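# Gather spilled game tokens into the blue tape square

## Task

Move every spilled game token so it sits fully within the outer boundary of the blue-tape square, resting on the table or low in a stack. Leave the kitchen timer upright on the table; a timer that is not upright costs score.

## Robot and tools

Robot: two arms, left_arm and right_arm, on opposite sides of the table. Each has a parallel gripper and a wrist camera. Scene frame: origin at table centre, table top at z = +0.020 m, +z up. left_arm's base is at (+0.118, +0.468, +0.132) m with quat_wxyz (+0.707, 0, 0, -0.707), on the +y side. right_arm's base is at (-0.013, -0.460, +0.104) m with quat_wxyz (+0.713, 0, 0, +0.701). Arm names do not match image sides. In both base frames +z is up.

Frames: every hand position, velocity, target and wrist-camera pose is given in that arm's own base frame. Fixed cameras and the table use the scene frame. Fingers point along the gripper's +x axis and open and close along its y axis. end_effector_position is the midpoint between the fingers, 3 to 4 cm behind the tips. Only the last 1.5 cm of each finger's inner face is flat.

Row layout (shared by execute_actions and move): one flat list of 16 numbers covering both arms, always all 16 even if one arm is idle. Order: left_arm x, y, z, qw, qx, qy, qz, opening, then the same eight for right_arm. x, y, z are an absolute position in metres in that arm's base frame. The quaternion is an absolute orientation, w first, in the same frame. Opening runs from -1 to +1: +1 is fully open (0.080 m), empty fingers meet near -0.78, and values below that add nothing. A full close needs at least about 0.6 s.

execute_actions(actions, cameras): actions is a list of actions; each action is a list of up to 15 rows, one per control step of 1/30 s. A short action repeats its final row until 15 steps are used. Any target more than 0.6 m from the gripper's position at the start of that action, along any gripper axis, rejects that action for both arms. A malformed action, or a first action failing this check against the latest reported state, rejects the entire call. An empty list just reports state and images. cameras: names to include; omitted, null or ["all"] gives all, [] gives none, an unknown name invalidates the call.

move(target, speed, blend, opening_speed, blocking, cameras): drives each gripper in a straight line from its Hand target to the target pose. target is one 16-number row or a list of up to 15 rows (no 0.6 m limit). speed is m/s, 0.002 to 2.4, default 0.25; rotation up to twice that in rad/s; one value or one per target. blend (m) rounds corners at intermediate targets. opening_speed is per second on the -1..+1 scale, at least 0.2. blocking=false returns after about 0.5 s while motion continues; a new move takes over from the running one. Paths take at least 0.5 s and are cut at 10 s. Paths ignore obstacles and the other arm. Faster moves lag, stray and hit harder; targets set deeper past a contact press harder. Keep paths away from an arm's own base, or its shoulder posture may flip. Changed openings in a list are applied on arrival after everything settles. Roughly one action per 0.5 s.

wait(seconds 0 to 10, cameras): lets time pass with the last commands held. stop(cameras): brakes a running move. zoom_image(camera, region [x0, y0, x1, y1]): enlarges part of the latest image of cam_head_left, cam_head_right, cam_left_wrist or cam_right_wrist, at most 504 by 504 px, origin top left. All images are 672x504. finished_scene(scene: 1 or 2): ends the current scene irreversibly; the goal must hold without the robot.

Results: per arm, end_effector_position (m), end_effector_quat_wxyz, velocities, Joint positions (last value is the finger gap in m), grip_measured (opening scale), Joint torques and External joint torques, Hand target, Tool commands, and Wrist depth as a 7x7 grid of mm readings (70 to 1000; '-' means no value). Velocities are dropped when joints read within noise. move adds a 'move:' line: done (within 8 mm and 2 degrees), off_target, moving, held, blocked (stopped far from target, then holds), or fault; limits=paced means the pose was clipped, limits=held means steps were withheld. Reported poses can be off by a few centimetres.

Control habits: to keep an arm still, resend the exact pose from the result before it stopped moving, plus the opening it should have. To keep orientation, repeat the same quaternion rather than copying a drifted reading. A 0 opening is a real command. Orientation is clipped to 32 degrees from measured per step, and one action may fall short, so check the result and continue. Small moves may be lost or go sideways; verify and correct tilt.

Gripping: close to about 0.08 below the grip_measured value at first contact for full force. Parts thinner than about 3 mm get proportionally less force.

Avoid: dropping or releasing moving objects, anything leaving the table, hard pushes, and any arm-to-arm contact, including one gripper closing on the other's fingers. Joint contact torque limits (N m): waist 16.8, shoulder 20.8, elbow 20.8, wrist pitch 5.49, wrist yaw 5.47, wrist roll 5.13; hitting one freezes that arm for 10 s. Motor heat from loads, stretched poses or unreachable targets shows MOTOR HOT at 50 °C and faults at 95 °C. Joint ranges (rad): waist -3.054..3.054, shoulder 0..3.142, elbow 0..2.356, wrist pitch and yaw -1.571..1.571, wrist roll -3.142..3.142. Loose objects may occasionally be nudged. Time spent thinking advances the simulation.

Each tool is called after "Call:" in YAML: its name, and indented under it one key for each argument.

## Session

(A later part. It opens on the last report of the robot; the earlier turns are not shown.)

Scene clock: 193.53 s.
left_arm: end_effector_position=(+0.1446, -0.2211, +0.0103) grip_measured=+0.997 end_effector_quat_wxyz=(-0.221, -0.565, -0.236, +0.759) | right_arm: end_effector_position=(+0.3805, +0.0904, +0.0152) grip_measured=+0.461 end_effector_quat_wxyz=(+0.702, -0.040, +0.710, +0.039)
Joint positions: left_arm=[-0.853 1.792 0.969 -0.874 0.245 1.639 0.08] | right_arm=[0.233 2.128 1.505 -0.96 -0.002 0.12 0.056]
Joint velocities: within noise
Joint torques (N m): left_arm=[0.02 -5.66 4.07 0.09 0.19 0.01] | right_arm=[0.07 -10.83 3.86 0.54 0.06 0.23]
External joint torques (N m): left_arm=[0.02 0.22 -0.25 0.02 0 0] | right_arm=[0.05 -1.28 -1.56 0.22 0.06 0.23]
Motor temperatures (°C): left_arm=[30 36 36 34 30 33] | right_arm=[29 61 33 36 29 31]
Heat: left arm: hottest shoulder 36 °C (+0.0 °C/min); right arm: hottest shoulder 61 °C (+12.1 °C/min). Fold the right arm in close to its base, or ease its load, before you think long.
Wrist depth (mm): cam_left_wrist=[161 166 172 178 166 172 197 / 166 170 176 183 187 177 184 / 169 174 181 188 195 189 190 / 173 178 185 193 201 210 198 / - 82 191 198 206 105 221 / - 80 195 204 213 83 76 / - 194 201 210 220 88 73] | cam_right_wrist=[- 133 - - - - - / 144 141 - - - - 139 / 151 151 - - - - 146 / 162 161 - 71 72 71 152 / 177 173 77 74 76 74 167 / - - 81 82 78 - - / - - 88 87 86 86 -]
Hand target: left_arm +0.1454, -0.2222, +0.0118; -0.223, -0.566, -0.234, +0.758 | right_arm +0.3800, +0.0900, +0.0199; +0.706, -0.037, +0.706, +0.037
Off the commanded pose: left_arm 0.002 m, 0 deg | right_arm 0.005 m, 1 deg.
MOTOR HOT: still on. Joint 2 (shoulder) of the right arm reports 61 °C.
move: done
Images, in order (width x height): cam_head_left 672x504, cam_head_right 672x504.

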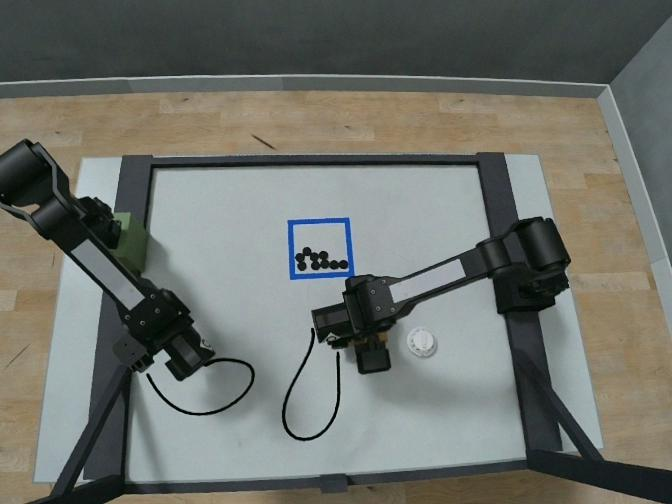

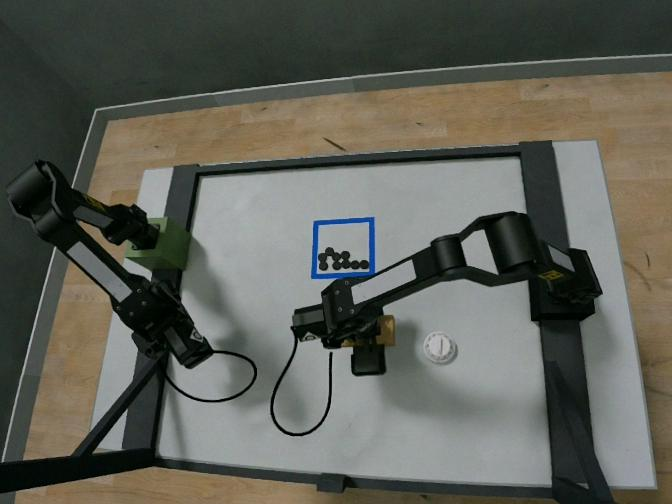

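Call:
move:
  target: [0.1454, -0.2222, 0.0118, -0.223, -0.566, -0.234, 0.758, 1, 0.36, 0.15, 0.05, 0.6903, -0.153, 0.6903, 0.153, 0.36]
  cameras: ["cam_head_left","cam_head_right","cam_right_wrist"]

Call:
zoom_image:
  camera: "cam_head_right"
  region: [290, 200, 410, 330]

Call:
zoom_image:
  camera: "cam_head_left"
  region: [270, 200, 390, 330]

Scene clock: 210.60 s.
left_arm: end_effector_position=(+0.1446, -0.2211, +0.0103) grip_measured=+0.997 end_effector_quat_wxyz=(-0.221, -0.565, -0.236, +0.759) | right_arm: end_effector_position=(+0.3567, +0.1493, +0.0417) grip_measured=+0.461 end_effector_quat_wxyz=(+0.682, -0.152, +0.699, +0.150)
Joint positions: left_arm=[-0.853 1.792 0.969 -0.874 0.245 1.639 0.08] | right_arm=[0.396 2.088 1.553 -1.06 -0.001 -0.036 0.056]
Joint velocities: within noise
Joint torques (N m): left_arm=[-0.01 -5.64 4.09 0.1 0.19 0.01] | right_arm=[0.01 -10.59 5.68 0.27 0.06 -0.2]
External joint torques (N m): left_arm=[0.01 0.23 -0.27 0.01 -0.01 0.01] | right_arm=[-0.03 -1.12 0.1 -0.03 0.07 -0.2]
Motor temperatures (°C): left_arm=[30 36 36 34 30 33] | right_arm=[29 58 33 36 29 31]
Heat: left arm: hottest shoulder 36 °C (+0.0 °C/min); right arm: hottest shoulder 58 °C (+5.0 °C/min). Fold the right arm in close to its base, or ease its load, before you think long.
Wrist depth (mm): cam_left_wrist=[162 165 171 178 166 172 197 / 165 169 176 183 187 177 185 / 169 174 181 188 196 190 190 / 173 178 185 193 201 209 198 / - 82 190 198 206 105 220 / - 80 196 204 214 83 76 / - 195 201 210 220 88 73] | cam_right_wrist=[- 155 - - - - - / 167 167 - - - - 161 / 182 179 - - - - 174 / 193 191 - 71 72 71 184 / 207 205 77 74 76 74 196 / - - 81 82 78 - - / - - 88 87 87 86 -]
Hand target: left_arm +0.1454, -0.2222, +0.0118; -0.223, -0.566, -0.234, +0.758 | right_arm +0.3599, +0.1499, +0.0500; +0.690, -0.153, +0.690, +0.153
Off the commanded pose: left_arm 0.002 m, 0 deg | right_arm 0.009 m, 1 deg.
MOTOR HOT: still on. Joint 2 (shoulder) of the right arm reports 58 °C.
move: off_target (right_arm)
Images, in order (width x height): cam_head_left 672x504, cam_head_right 672x504, cam_right_wrist 672x504.

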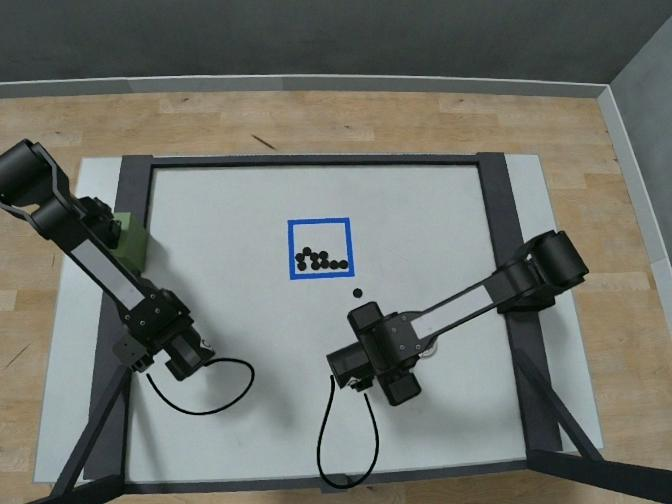

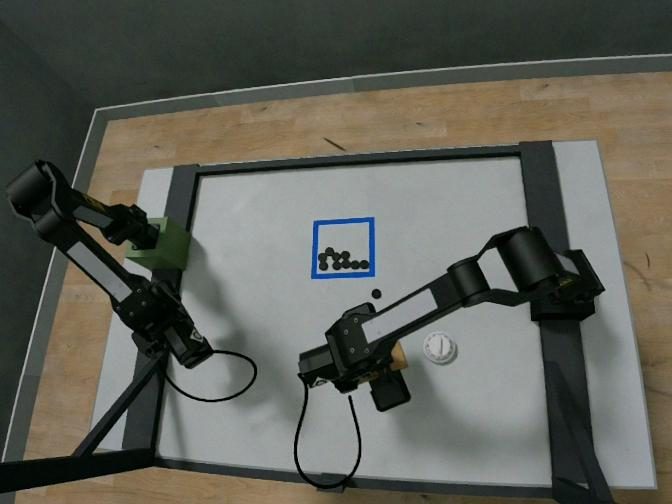

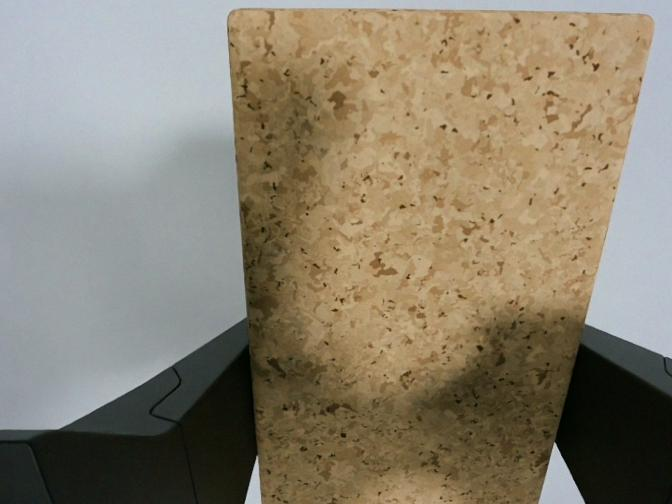

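Scaled by 3.877.

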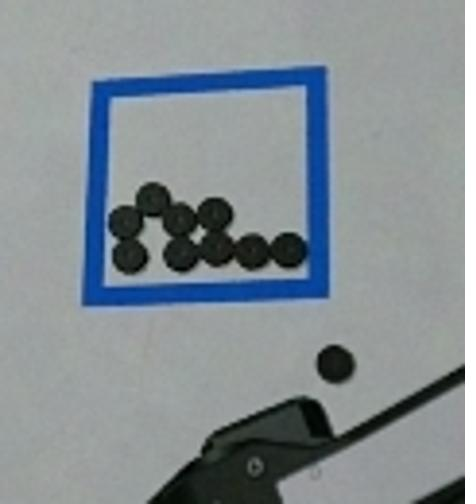

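Scaled by 3.877.

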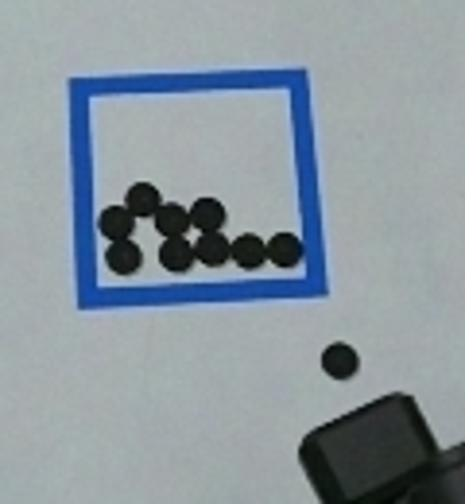

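Call:
move:
  target:
    - [0.1454, -0.2222, 0.0118, -0.223, -0.566, -0.234, 0.758, 1, 0.354, 0.056, 0.01, 0.6903, -0.153, 0.6903, 0.153, 0.36]
    - [0.1454, -0.2222, 0.0118, -0.223, -0.566, -0.234, 0.758, 1, 0.352, 0.054, -0.041, 0.6903, -0.153, 0.6903, 0.153, 0.36]
    - [0.1454, -0.2222, 0.0118, -0.223, -0.566, -0.234, 0.758, 1, 0.398, -0.046, -0.041, 0.6903, -0.153, 0.6903, 0.153, 0.36]
  speed: [0.2,0.1,0.05]

Call:
zoom_image:
  camera: "cam_head_right"
  region: [290, 200, 410, 330]

Call:
zoom_image:
  camera: "cam_head_left"
  region: [270, 200, 390, 330]

Scene clock: 231.67 s.
left_arm: end_effector_position=(+0.1446, -0.2211, +0.0103) grip_measured=+0.997 end_effector_quat_wxyz=(-0.221, -0.565, -0.236, +0.759) | right_arm: end_effector_position=(+0.3980, -0.0459, -0.0355) grip_measured=+0.461 end_effector_quat_wxyz=(+0.695, -0.152, +0.687, +0.149)
Joint positions: left_arm=[-0.853 1.792 0.969 -0.874 0.245 1.639 0.08] | right_arm=[-0.115 2.229 1.449 -0.778 0 -0.545 0.056]
Joint velocities: within noise
Joint torques (N m): left_arm=[0 -5.67 4.09 0.09 0.21 0] | right_arm=[0.06 -7.42 5.19 0.28 -0.04 -0.19]
External joint torques (N m): left_arm=[0.01 0.26 -0.27 0.01 0.01 0] | right_arm=[0.05 2.44 0.09 -0.08 -0.01 -0.19]
Motor temperatures (°C): left_arm=[30 36 36 34 30 33] | right_arm=[29 57 35 35 29 31]
Heat: left arm: hottest shoulder 36 °C (+0.0 °C/min); right arm: hottest shoulder 57 °C (+1.0 °C/min). Fold the right arm in close to its base, or ease its load, before you think long.
Wrist depth (mm): cam_left_wrist=[162 166 171 178 166 172 197 / 165 169 176 183 187 177 184 / 169 174 181 187 196 189 190 / 173 178 185 193 201 210 199 / - 82 191 198 206 105 220 / - 80 196 204 214 83 76 / - 194 201 210 220 88 73] | cam_right_wrist=[- 88 - - - - - / - 93 - - - - - / - 101 - - - - - / - 108 - 71 72 71 98 / 114 113 78 74 75 74 104 / - - 81 82 78 - - / - - 88 87 87 86 -]
Hand target: left_arm +0.1454, -0.2222, +0.0118; -0.223, -0.566, -0.234, +0.758 | right_arm +0.3980, -0.0461, -0.0409; +0.690, -0.153, +0.690, +0.153
Off the commanded pose: left_arm 0.002 m, 0 deg | right_arm 0.005 m, 1 deg.
MOTOR HOT: still on. Joint 2 (shoulder) of the right arm reports 57 °C.
move: done

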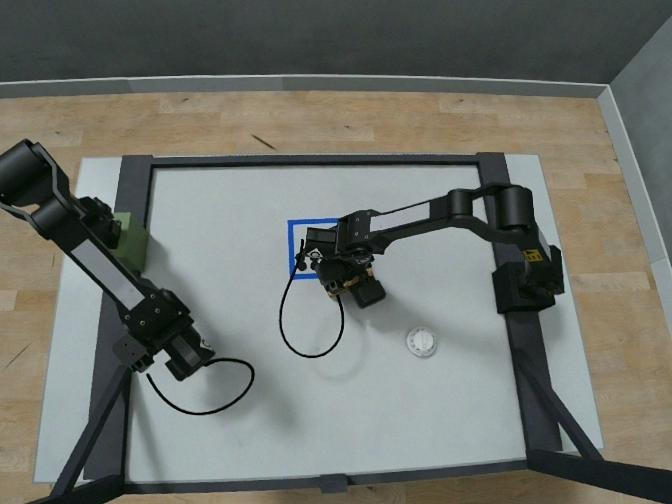

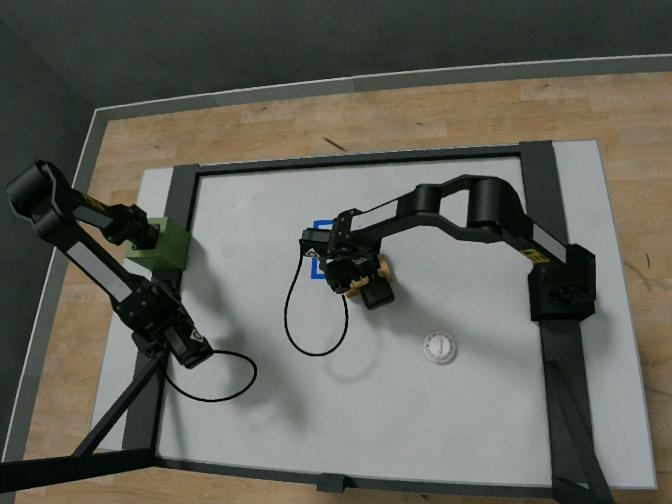

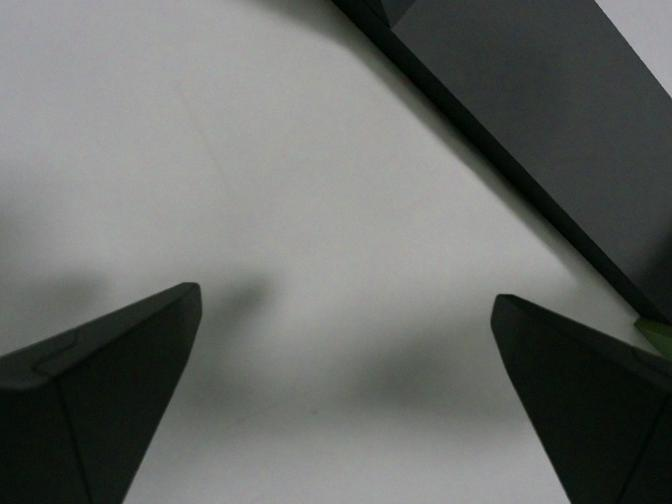

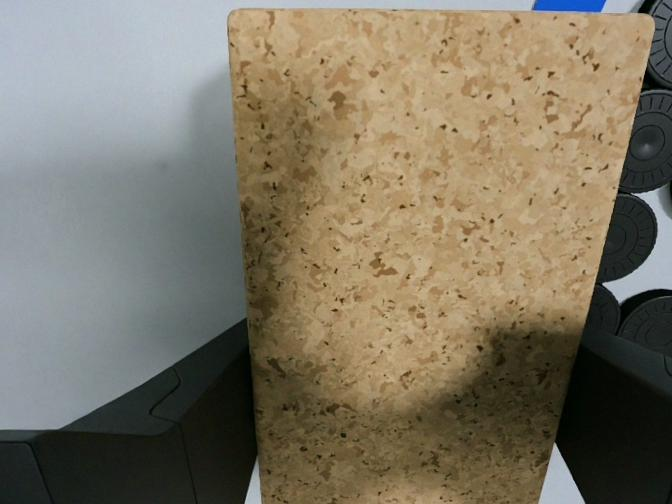

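Scaled by 3.877.

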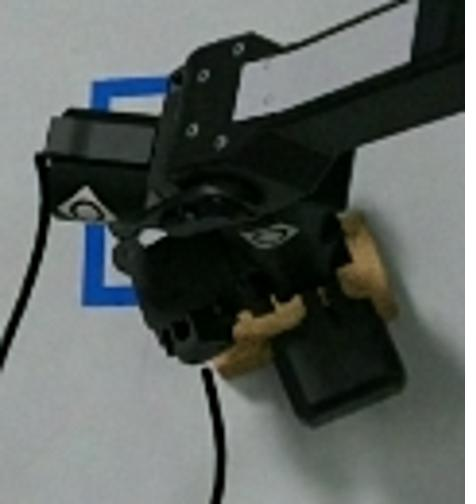

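Scaled by 3.877.

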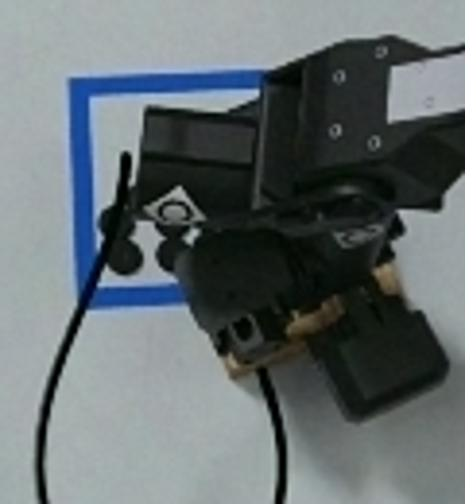

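Back off along the face normal and look.

Call:
move:
  target:
    - [0.1454, -0.2222, 0.0118, -0.223, -0.566, -0.234, 0.758, 1, 0.385, -0.018, -0.041, 0.6903, -0.153, 0.6903, 0.153, 0.36]
    - [0.1454, -0.2222, 0.0118, -0.223, -0.566, -0.234, 0.758, 1, 0.36, 0.04, 0.01, 0.6903, -0.153, 0.6903, 0.153, 0.36]
    - [0.1454, -0.2222, 0.0118, -0.223, -0.566, -0.234, 0.758, 1, 0.34, 0.14, 0.03, 0.6903, -0.153, 0.6903, 0.153, 0.36]
  speed: [0.08,0.15,0.25]
  cameras: ["cam_head_left","cam_head_right"]

Call:
zoom_image:
  camera: "cam_head_right"
  region: [290, 200, 410, 330]

Call:
zoom_image:
  camera: "cam_head_left"
  region: [270, 200, 390, 330]

Scene clock: 242.70 s.
left_arm: end_effector_position=(+0.1446, -0.2211, +0.0103) grip_measured=+0.997 end_effector_quat_wxyz=(-0.221, -0.565, -0.236, +0.759) | right_arm: end_effector_position=(+0.3370, +0.1389, +0.0249) grip_measured=+0.461 end_effector_quat_wxyz=(+0.684, -0.157, +0.695, +0.155)
Joint positions: left_arm=[-0.853 1.792 0.969 -0.874 0.245 1.639 0.08] | right_arm=[0.391 2.024 1.385 -0.948 0 -0.053 0.056]
Joint velocities: within noise
Joint torques (N m): left_arm=[0.02 -5.69 4.09 0.08 0.2 0.01] | right_arm=[0 -9.19 5.51 0.27 -0.02 0.19]
External joint torques (N m): left_arm=[0.07 0.21 -0.24 0.02 0 0] | right_arm=[-0.05 -0.23 0.03 -0.06 -0.01 0.2]
Motor temperatures (°C): left_arm=[30 36 36 34 30 33] | right_arm=[29 56 35 35 29 31]
Heat: left arm: hottest shoulder 36 °C (+0.0 °C/min); right arm: hottest shoulder 56 °C (-3.0 °C/min). Fold the right arm in close to its base, or ease its load, before you think long.
Wrist depth (mm): cam_left_wrist=[161 165 172 178 166 172 197 / 165 170 176 183 187 177 184 / 169 174 180 188 195 190 191 / 173 178 186 193 201 210 199 / - 82 191 198 206 105 221 / - 80 195 204 213 83 76 / - 194 201 210 220 88 73] | cam_right_wrist=[143 143 - - - - - / 152 152 - - - - - / 160 162 - - - - 156 / 176 173 - 71 72 71 167 / 189 186 77 75 75 74 177 / - - 81 81 78 - - / - - 88 87 87 86 -]
Hand target: left_arm +0.1454, -0.2222, +0.0118; -0.223, -0.566, -0.234, +0.758 | right_arm +0.3400, +0.1399, +0.0301; +0.690, -0.153, +0.690, +0.153
Off the commanded pose: left_arm 0.002 m, 0 deg | right_arm 0.006 m, 1 deg.
MOTOR HOT: still on. Joint 2 (shoulder) of the right arm reports 56 °C.
move: done
Images, in order (width x height): cam_head_left 672x504, cam_head_right 672x504.

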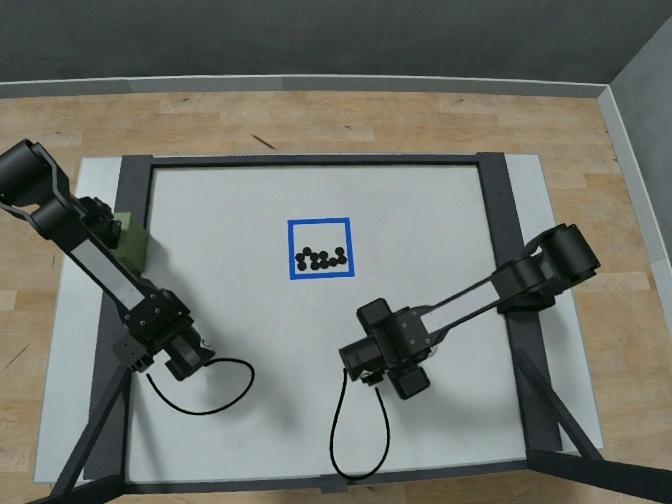

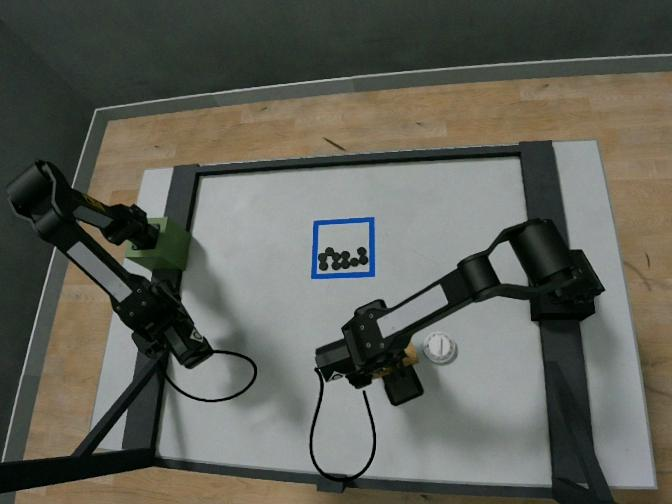

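Scaled by 3.877.

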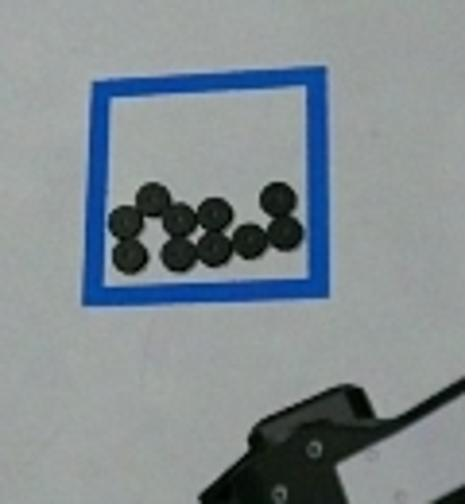

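Scaled by 3.877.

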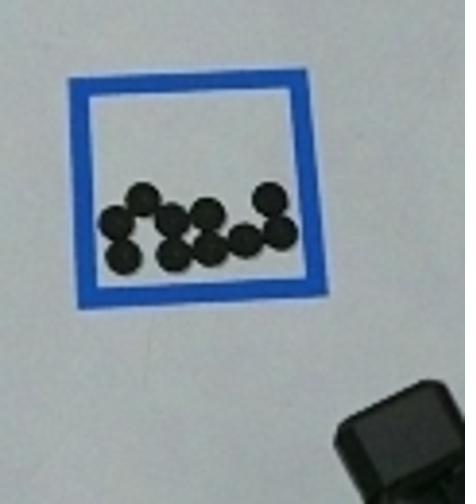

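Call:
move:
  target:
    - [0.1454, -0.2222, 0.0118, -0.223, -0.566, -0.234, 0.758, 1, 0.395, 0.16, 0.0, 0.6903, -0.153, 0.6903, 0.153, 0.36]
    - [0.1454, -0.2222, 0.0118, -0.223, -0.566, -0.234, 0.758, 1, 0.395, 0.16, -0.032, 0.6903, -0.153, 0.6903, 0.153, 0.36]
    - [0.1454, -0.2222, 0.0118, -0.223, -0.566, -0.234, 0.758, 1, 0.395, 0.16, -0.046, 0.6903, -0.153, 0.6903, 0.153, 0.36]
    - [0.1454, -0.2222, 0.0118, -0.223, -0.566, -0.234, 0.758, 1, 0.395, 0.16, -0.046, 0.6903, -0.153, 0.6903, 0.153, 0.9]
    - [0.1454, -0.2222, 0.0118, -0.223, -0.566, -0.234, 0.758, 1, 0.39, 0.16, 0.05, 0.6903, -0.153, 0.6903, 0.153, 0.9]
  speed: [0.2,0.1,0.04,0.04,0.15]
  opening_speed: 1.5

Call:
zoom_image:
  camera: "cam_head_right"
  region: [290, 200, 480, 400]

Scene clock: 255.83 s.
left_arm: end_effector_position=(+0.1446, -0.2211, +0.0103) grip_measured=+0.997 end_effector_quat_wxyz=(-0.221, -0.565, -0.236, +0.759) | right_arm: end_effector_position=(+0.3884, +0.1582, +0.0442) grip_measured=+0.897 end_effector_quat_wxyz=(+0.685, -0.155, +0.696, +0.153)
Joint positions: left_arm=[-0.853 1.792 0.969 -0.874 0.245 1.639 0.08] | right_arm=[0.387 2.205 1.749 -1.131 0 -0.053 0.075]
Joint velocities: within noise
Joint torques (N m): left_arm=[0.01 -5.68 4.07 0.08 0.19 0.01] | right_arm=[0.22 -10.8 5.56 0.29 -0.02 0.17]
External joint torques (N m): left_arm=[0.02 0.19 -0.22 0.02 0 0] | right_arm=[0.18 -0.41 -0.2 -0.06 0 0.17]
Motor temperatures (°C): left_arm=[30 37 36 34 30 33] | right_arm=[29 59 36 35 29 31]
Heat: left arm: hottest shoulder 37 °C (+1.0 °C/min); right arm: hottest shoulder 59 °C (-2.0 °C/min). Fold the right arm in close to its base, or ease its load, before you think long.
Wrist depth (mm): cam_left_wrist=[162 166 172 178 166 172 197 / 165 170 176 183 187 176 184 / 169 174 180 188 196 189 190 / 173 178 185 192 201 210 198 / - 82 190 198 206 105 220 / - 80 195 204 213 83 76 / - 194 201 211 220 88 72] | cam_right_wrist=[- 158 156 131 130 154 153 / 168 170 166 137 137 164 162 / 183 179 178 147 146 174 175 / 193 193 191 156 155 187 185 / 208 204 202 169 198 198 96 / - - 221 219 219 217 78 / - - 243 218 233 236 76]
Hand target: left_arm +0.1454, -0.2222, +0.0118; -0.223, -0.566, -0.234, +0.758 | right_arm +0.3900, +0.1599, +0.0499; +0.690, -0.153, +0.690, +0.153
Off the commanded pose: left_arm 0.002 m, 0 deg | right_arm 0.006 m, 1 deg.
MOTOR HOT: still on. Joint 2 (shoulder) of the right arm reports 59 °C.
move: done; target 4's new opening was sent with right_arm's hand 0.011 m and 1 deg from that target

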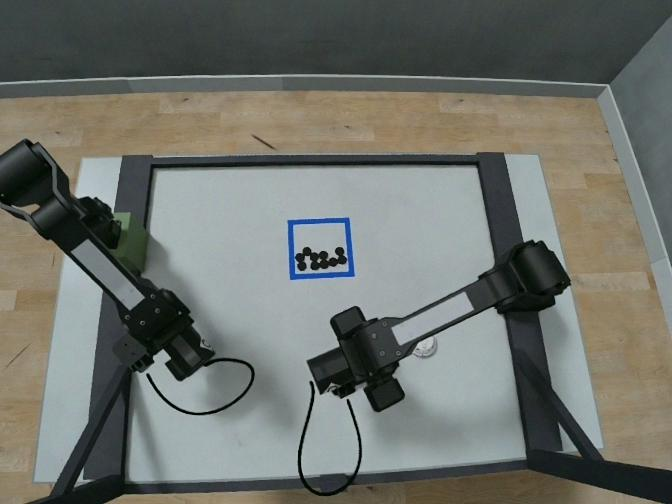

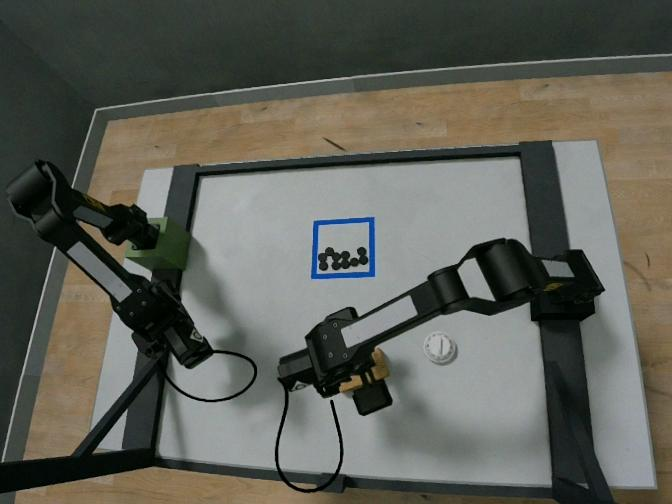

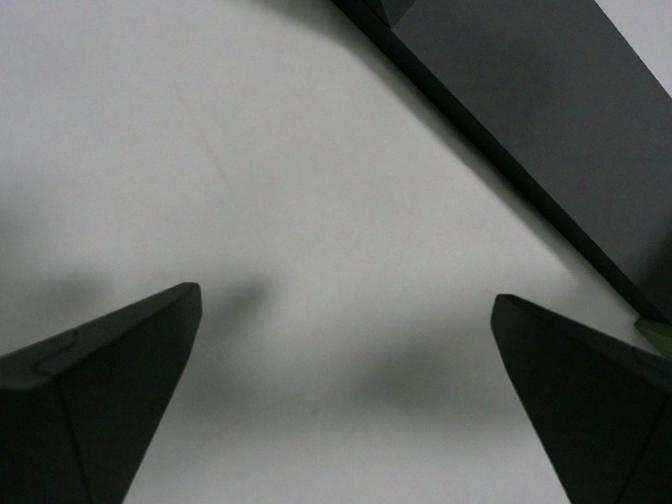

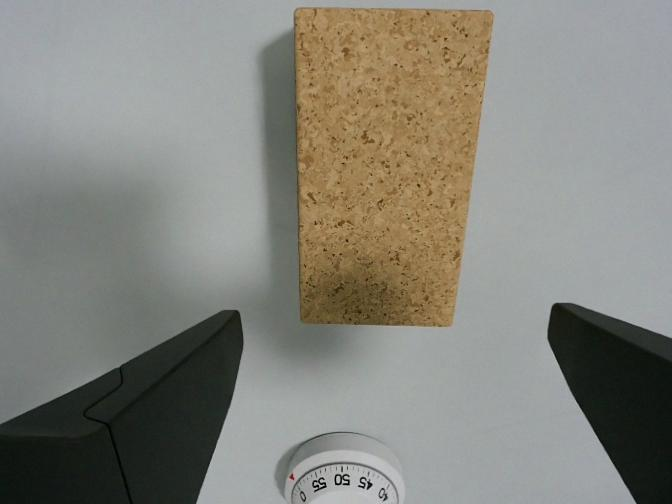

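Scaled by 2.520.

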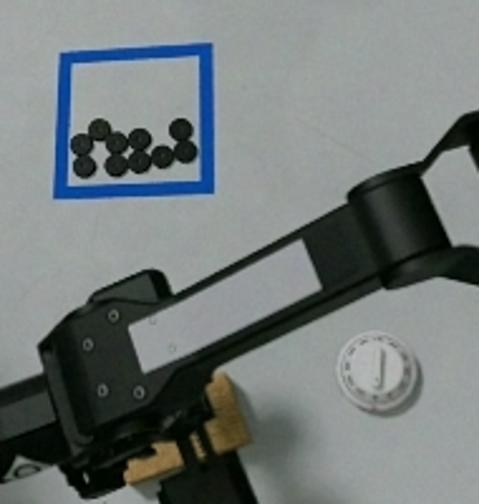

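Call:
finished_scene:
  scene: 2

The scene is finished: the task was done.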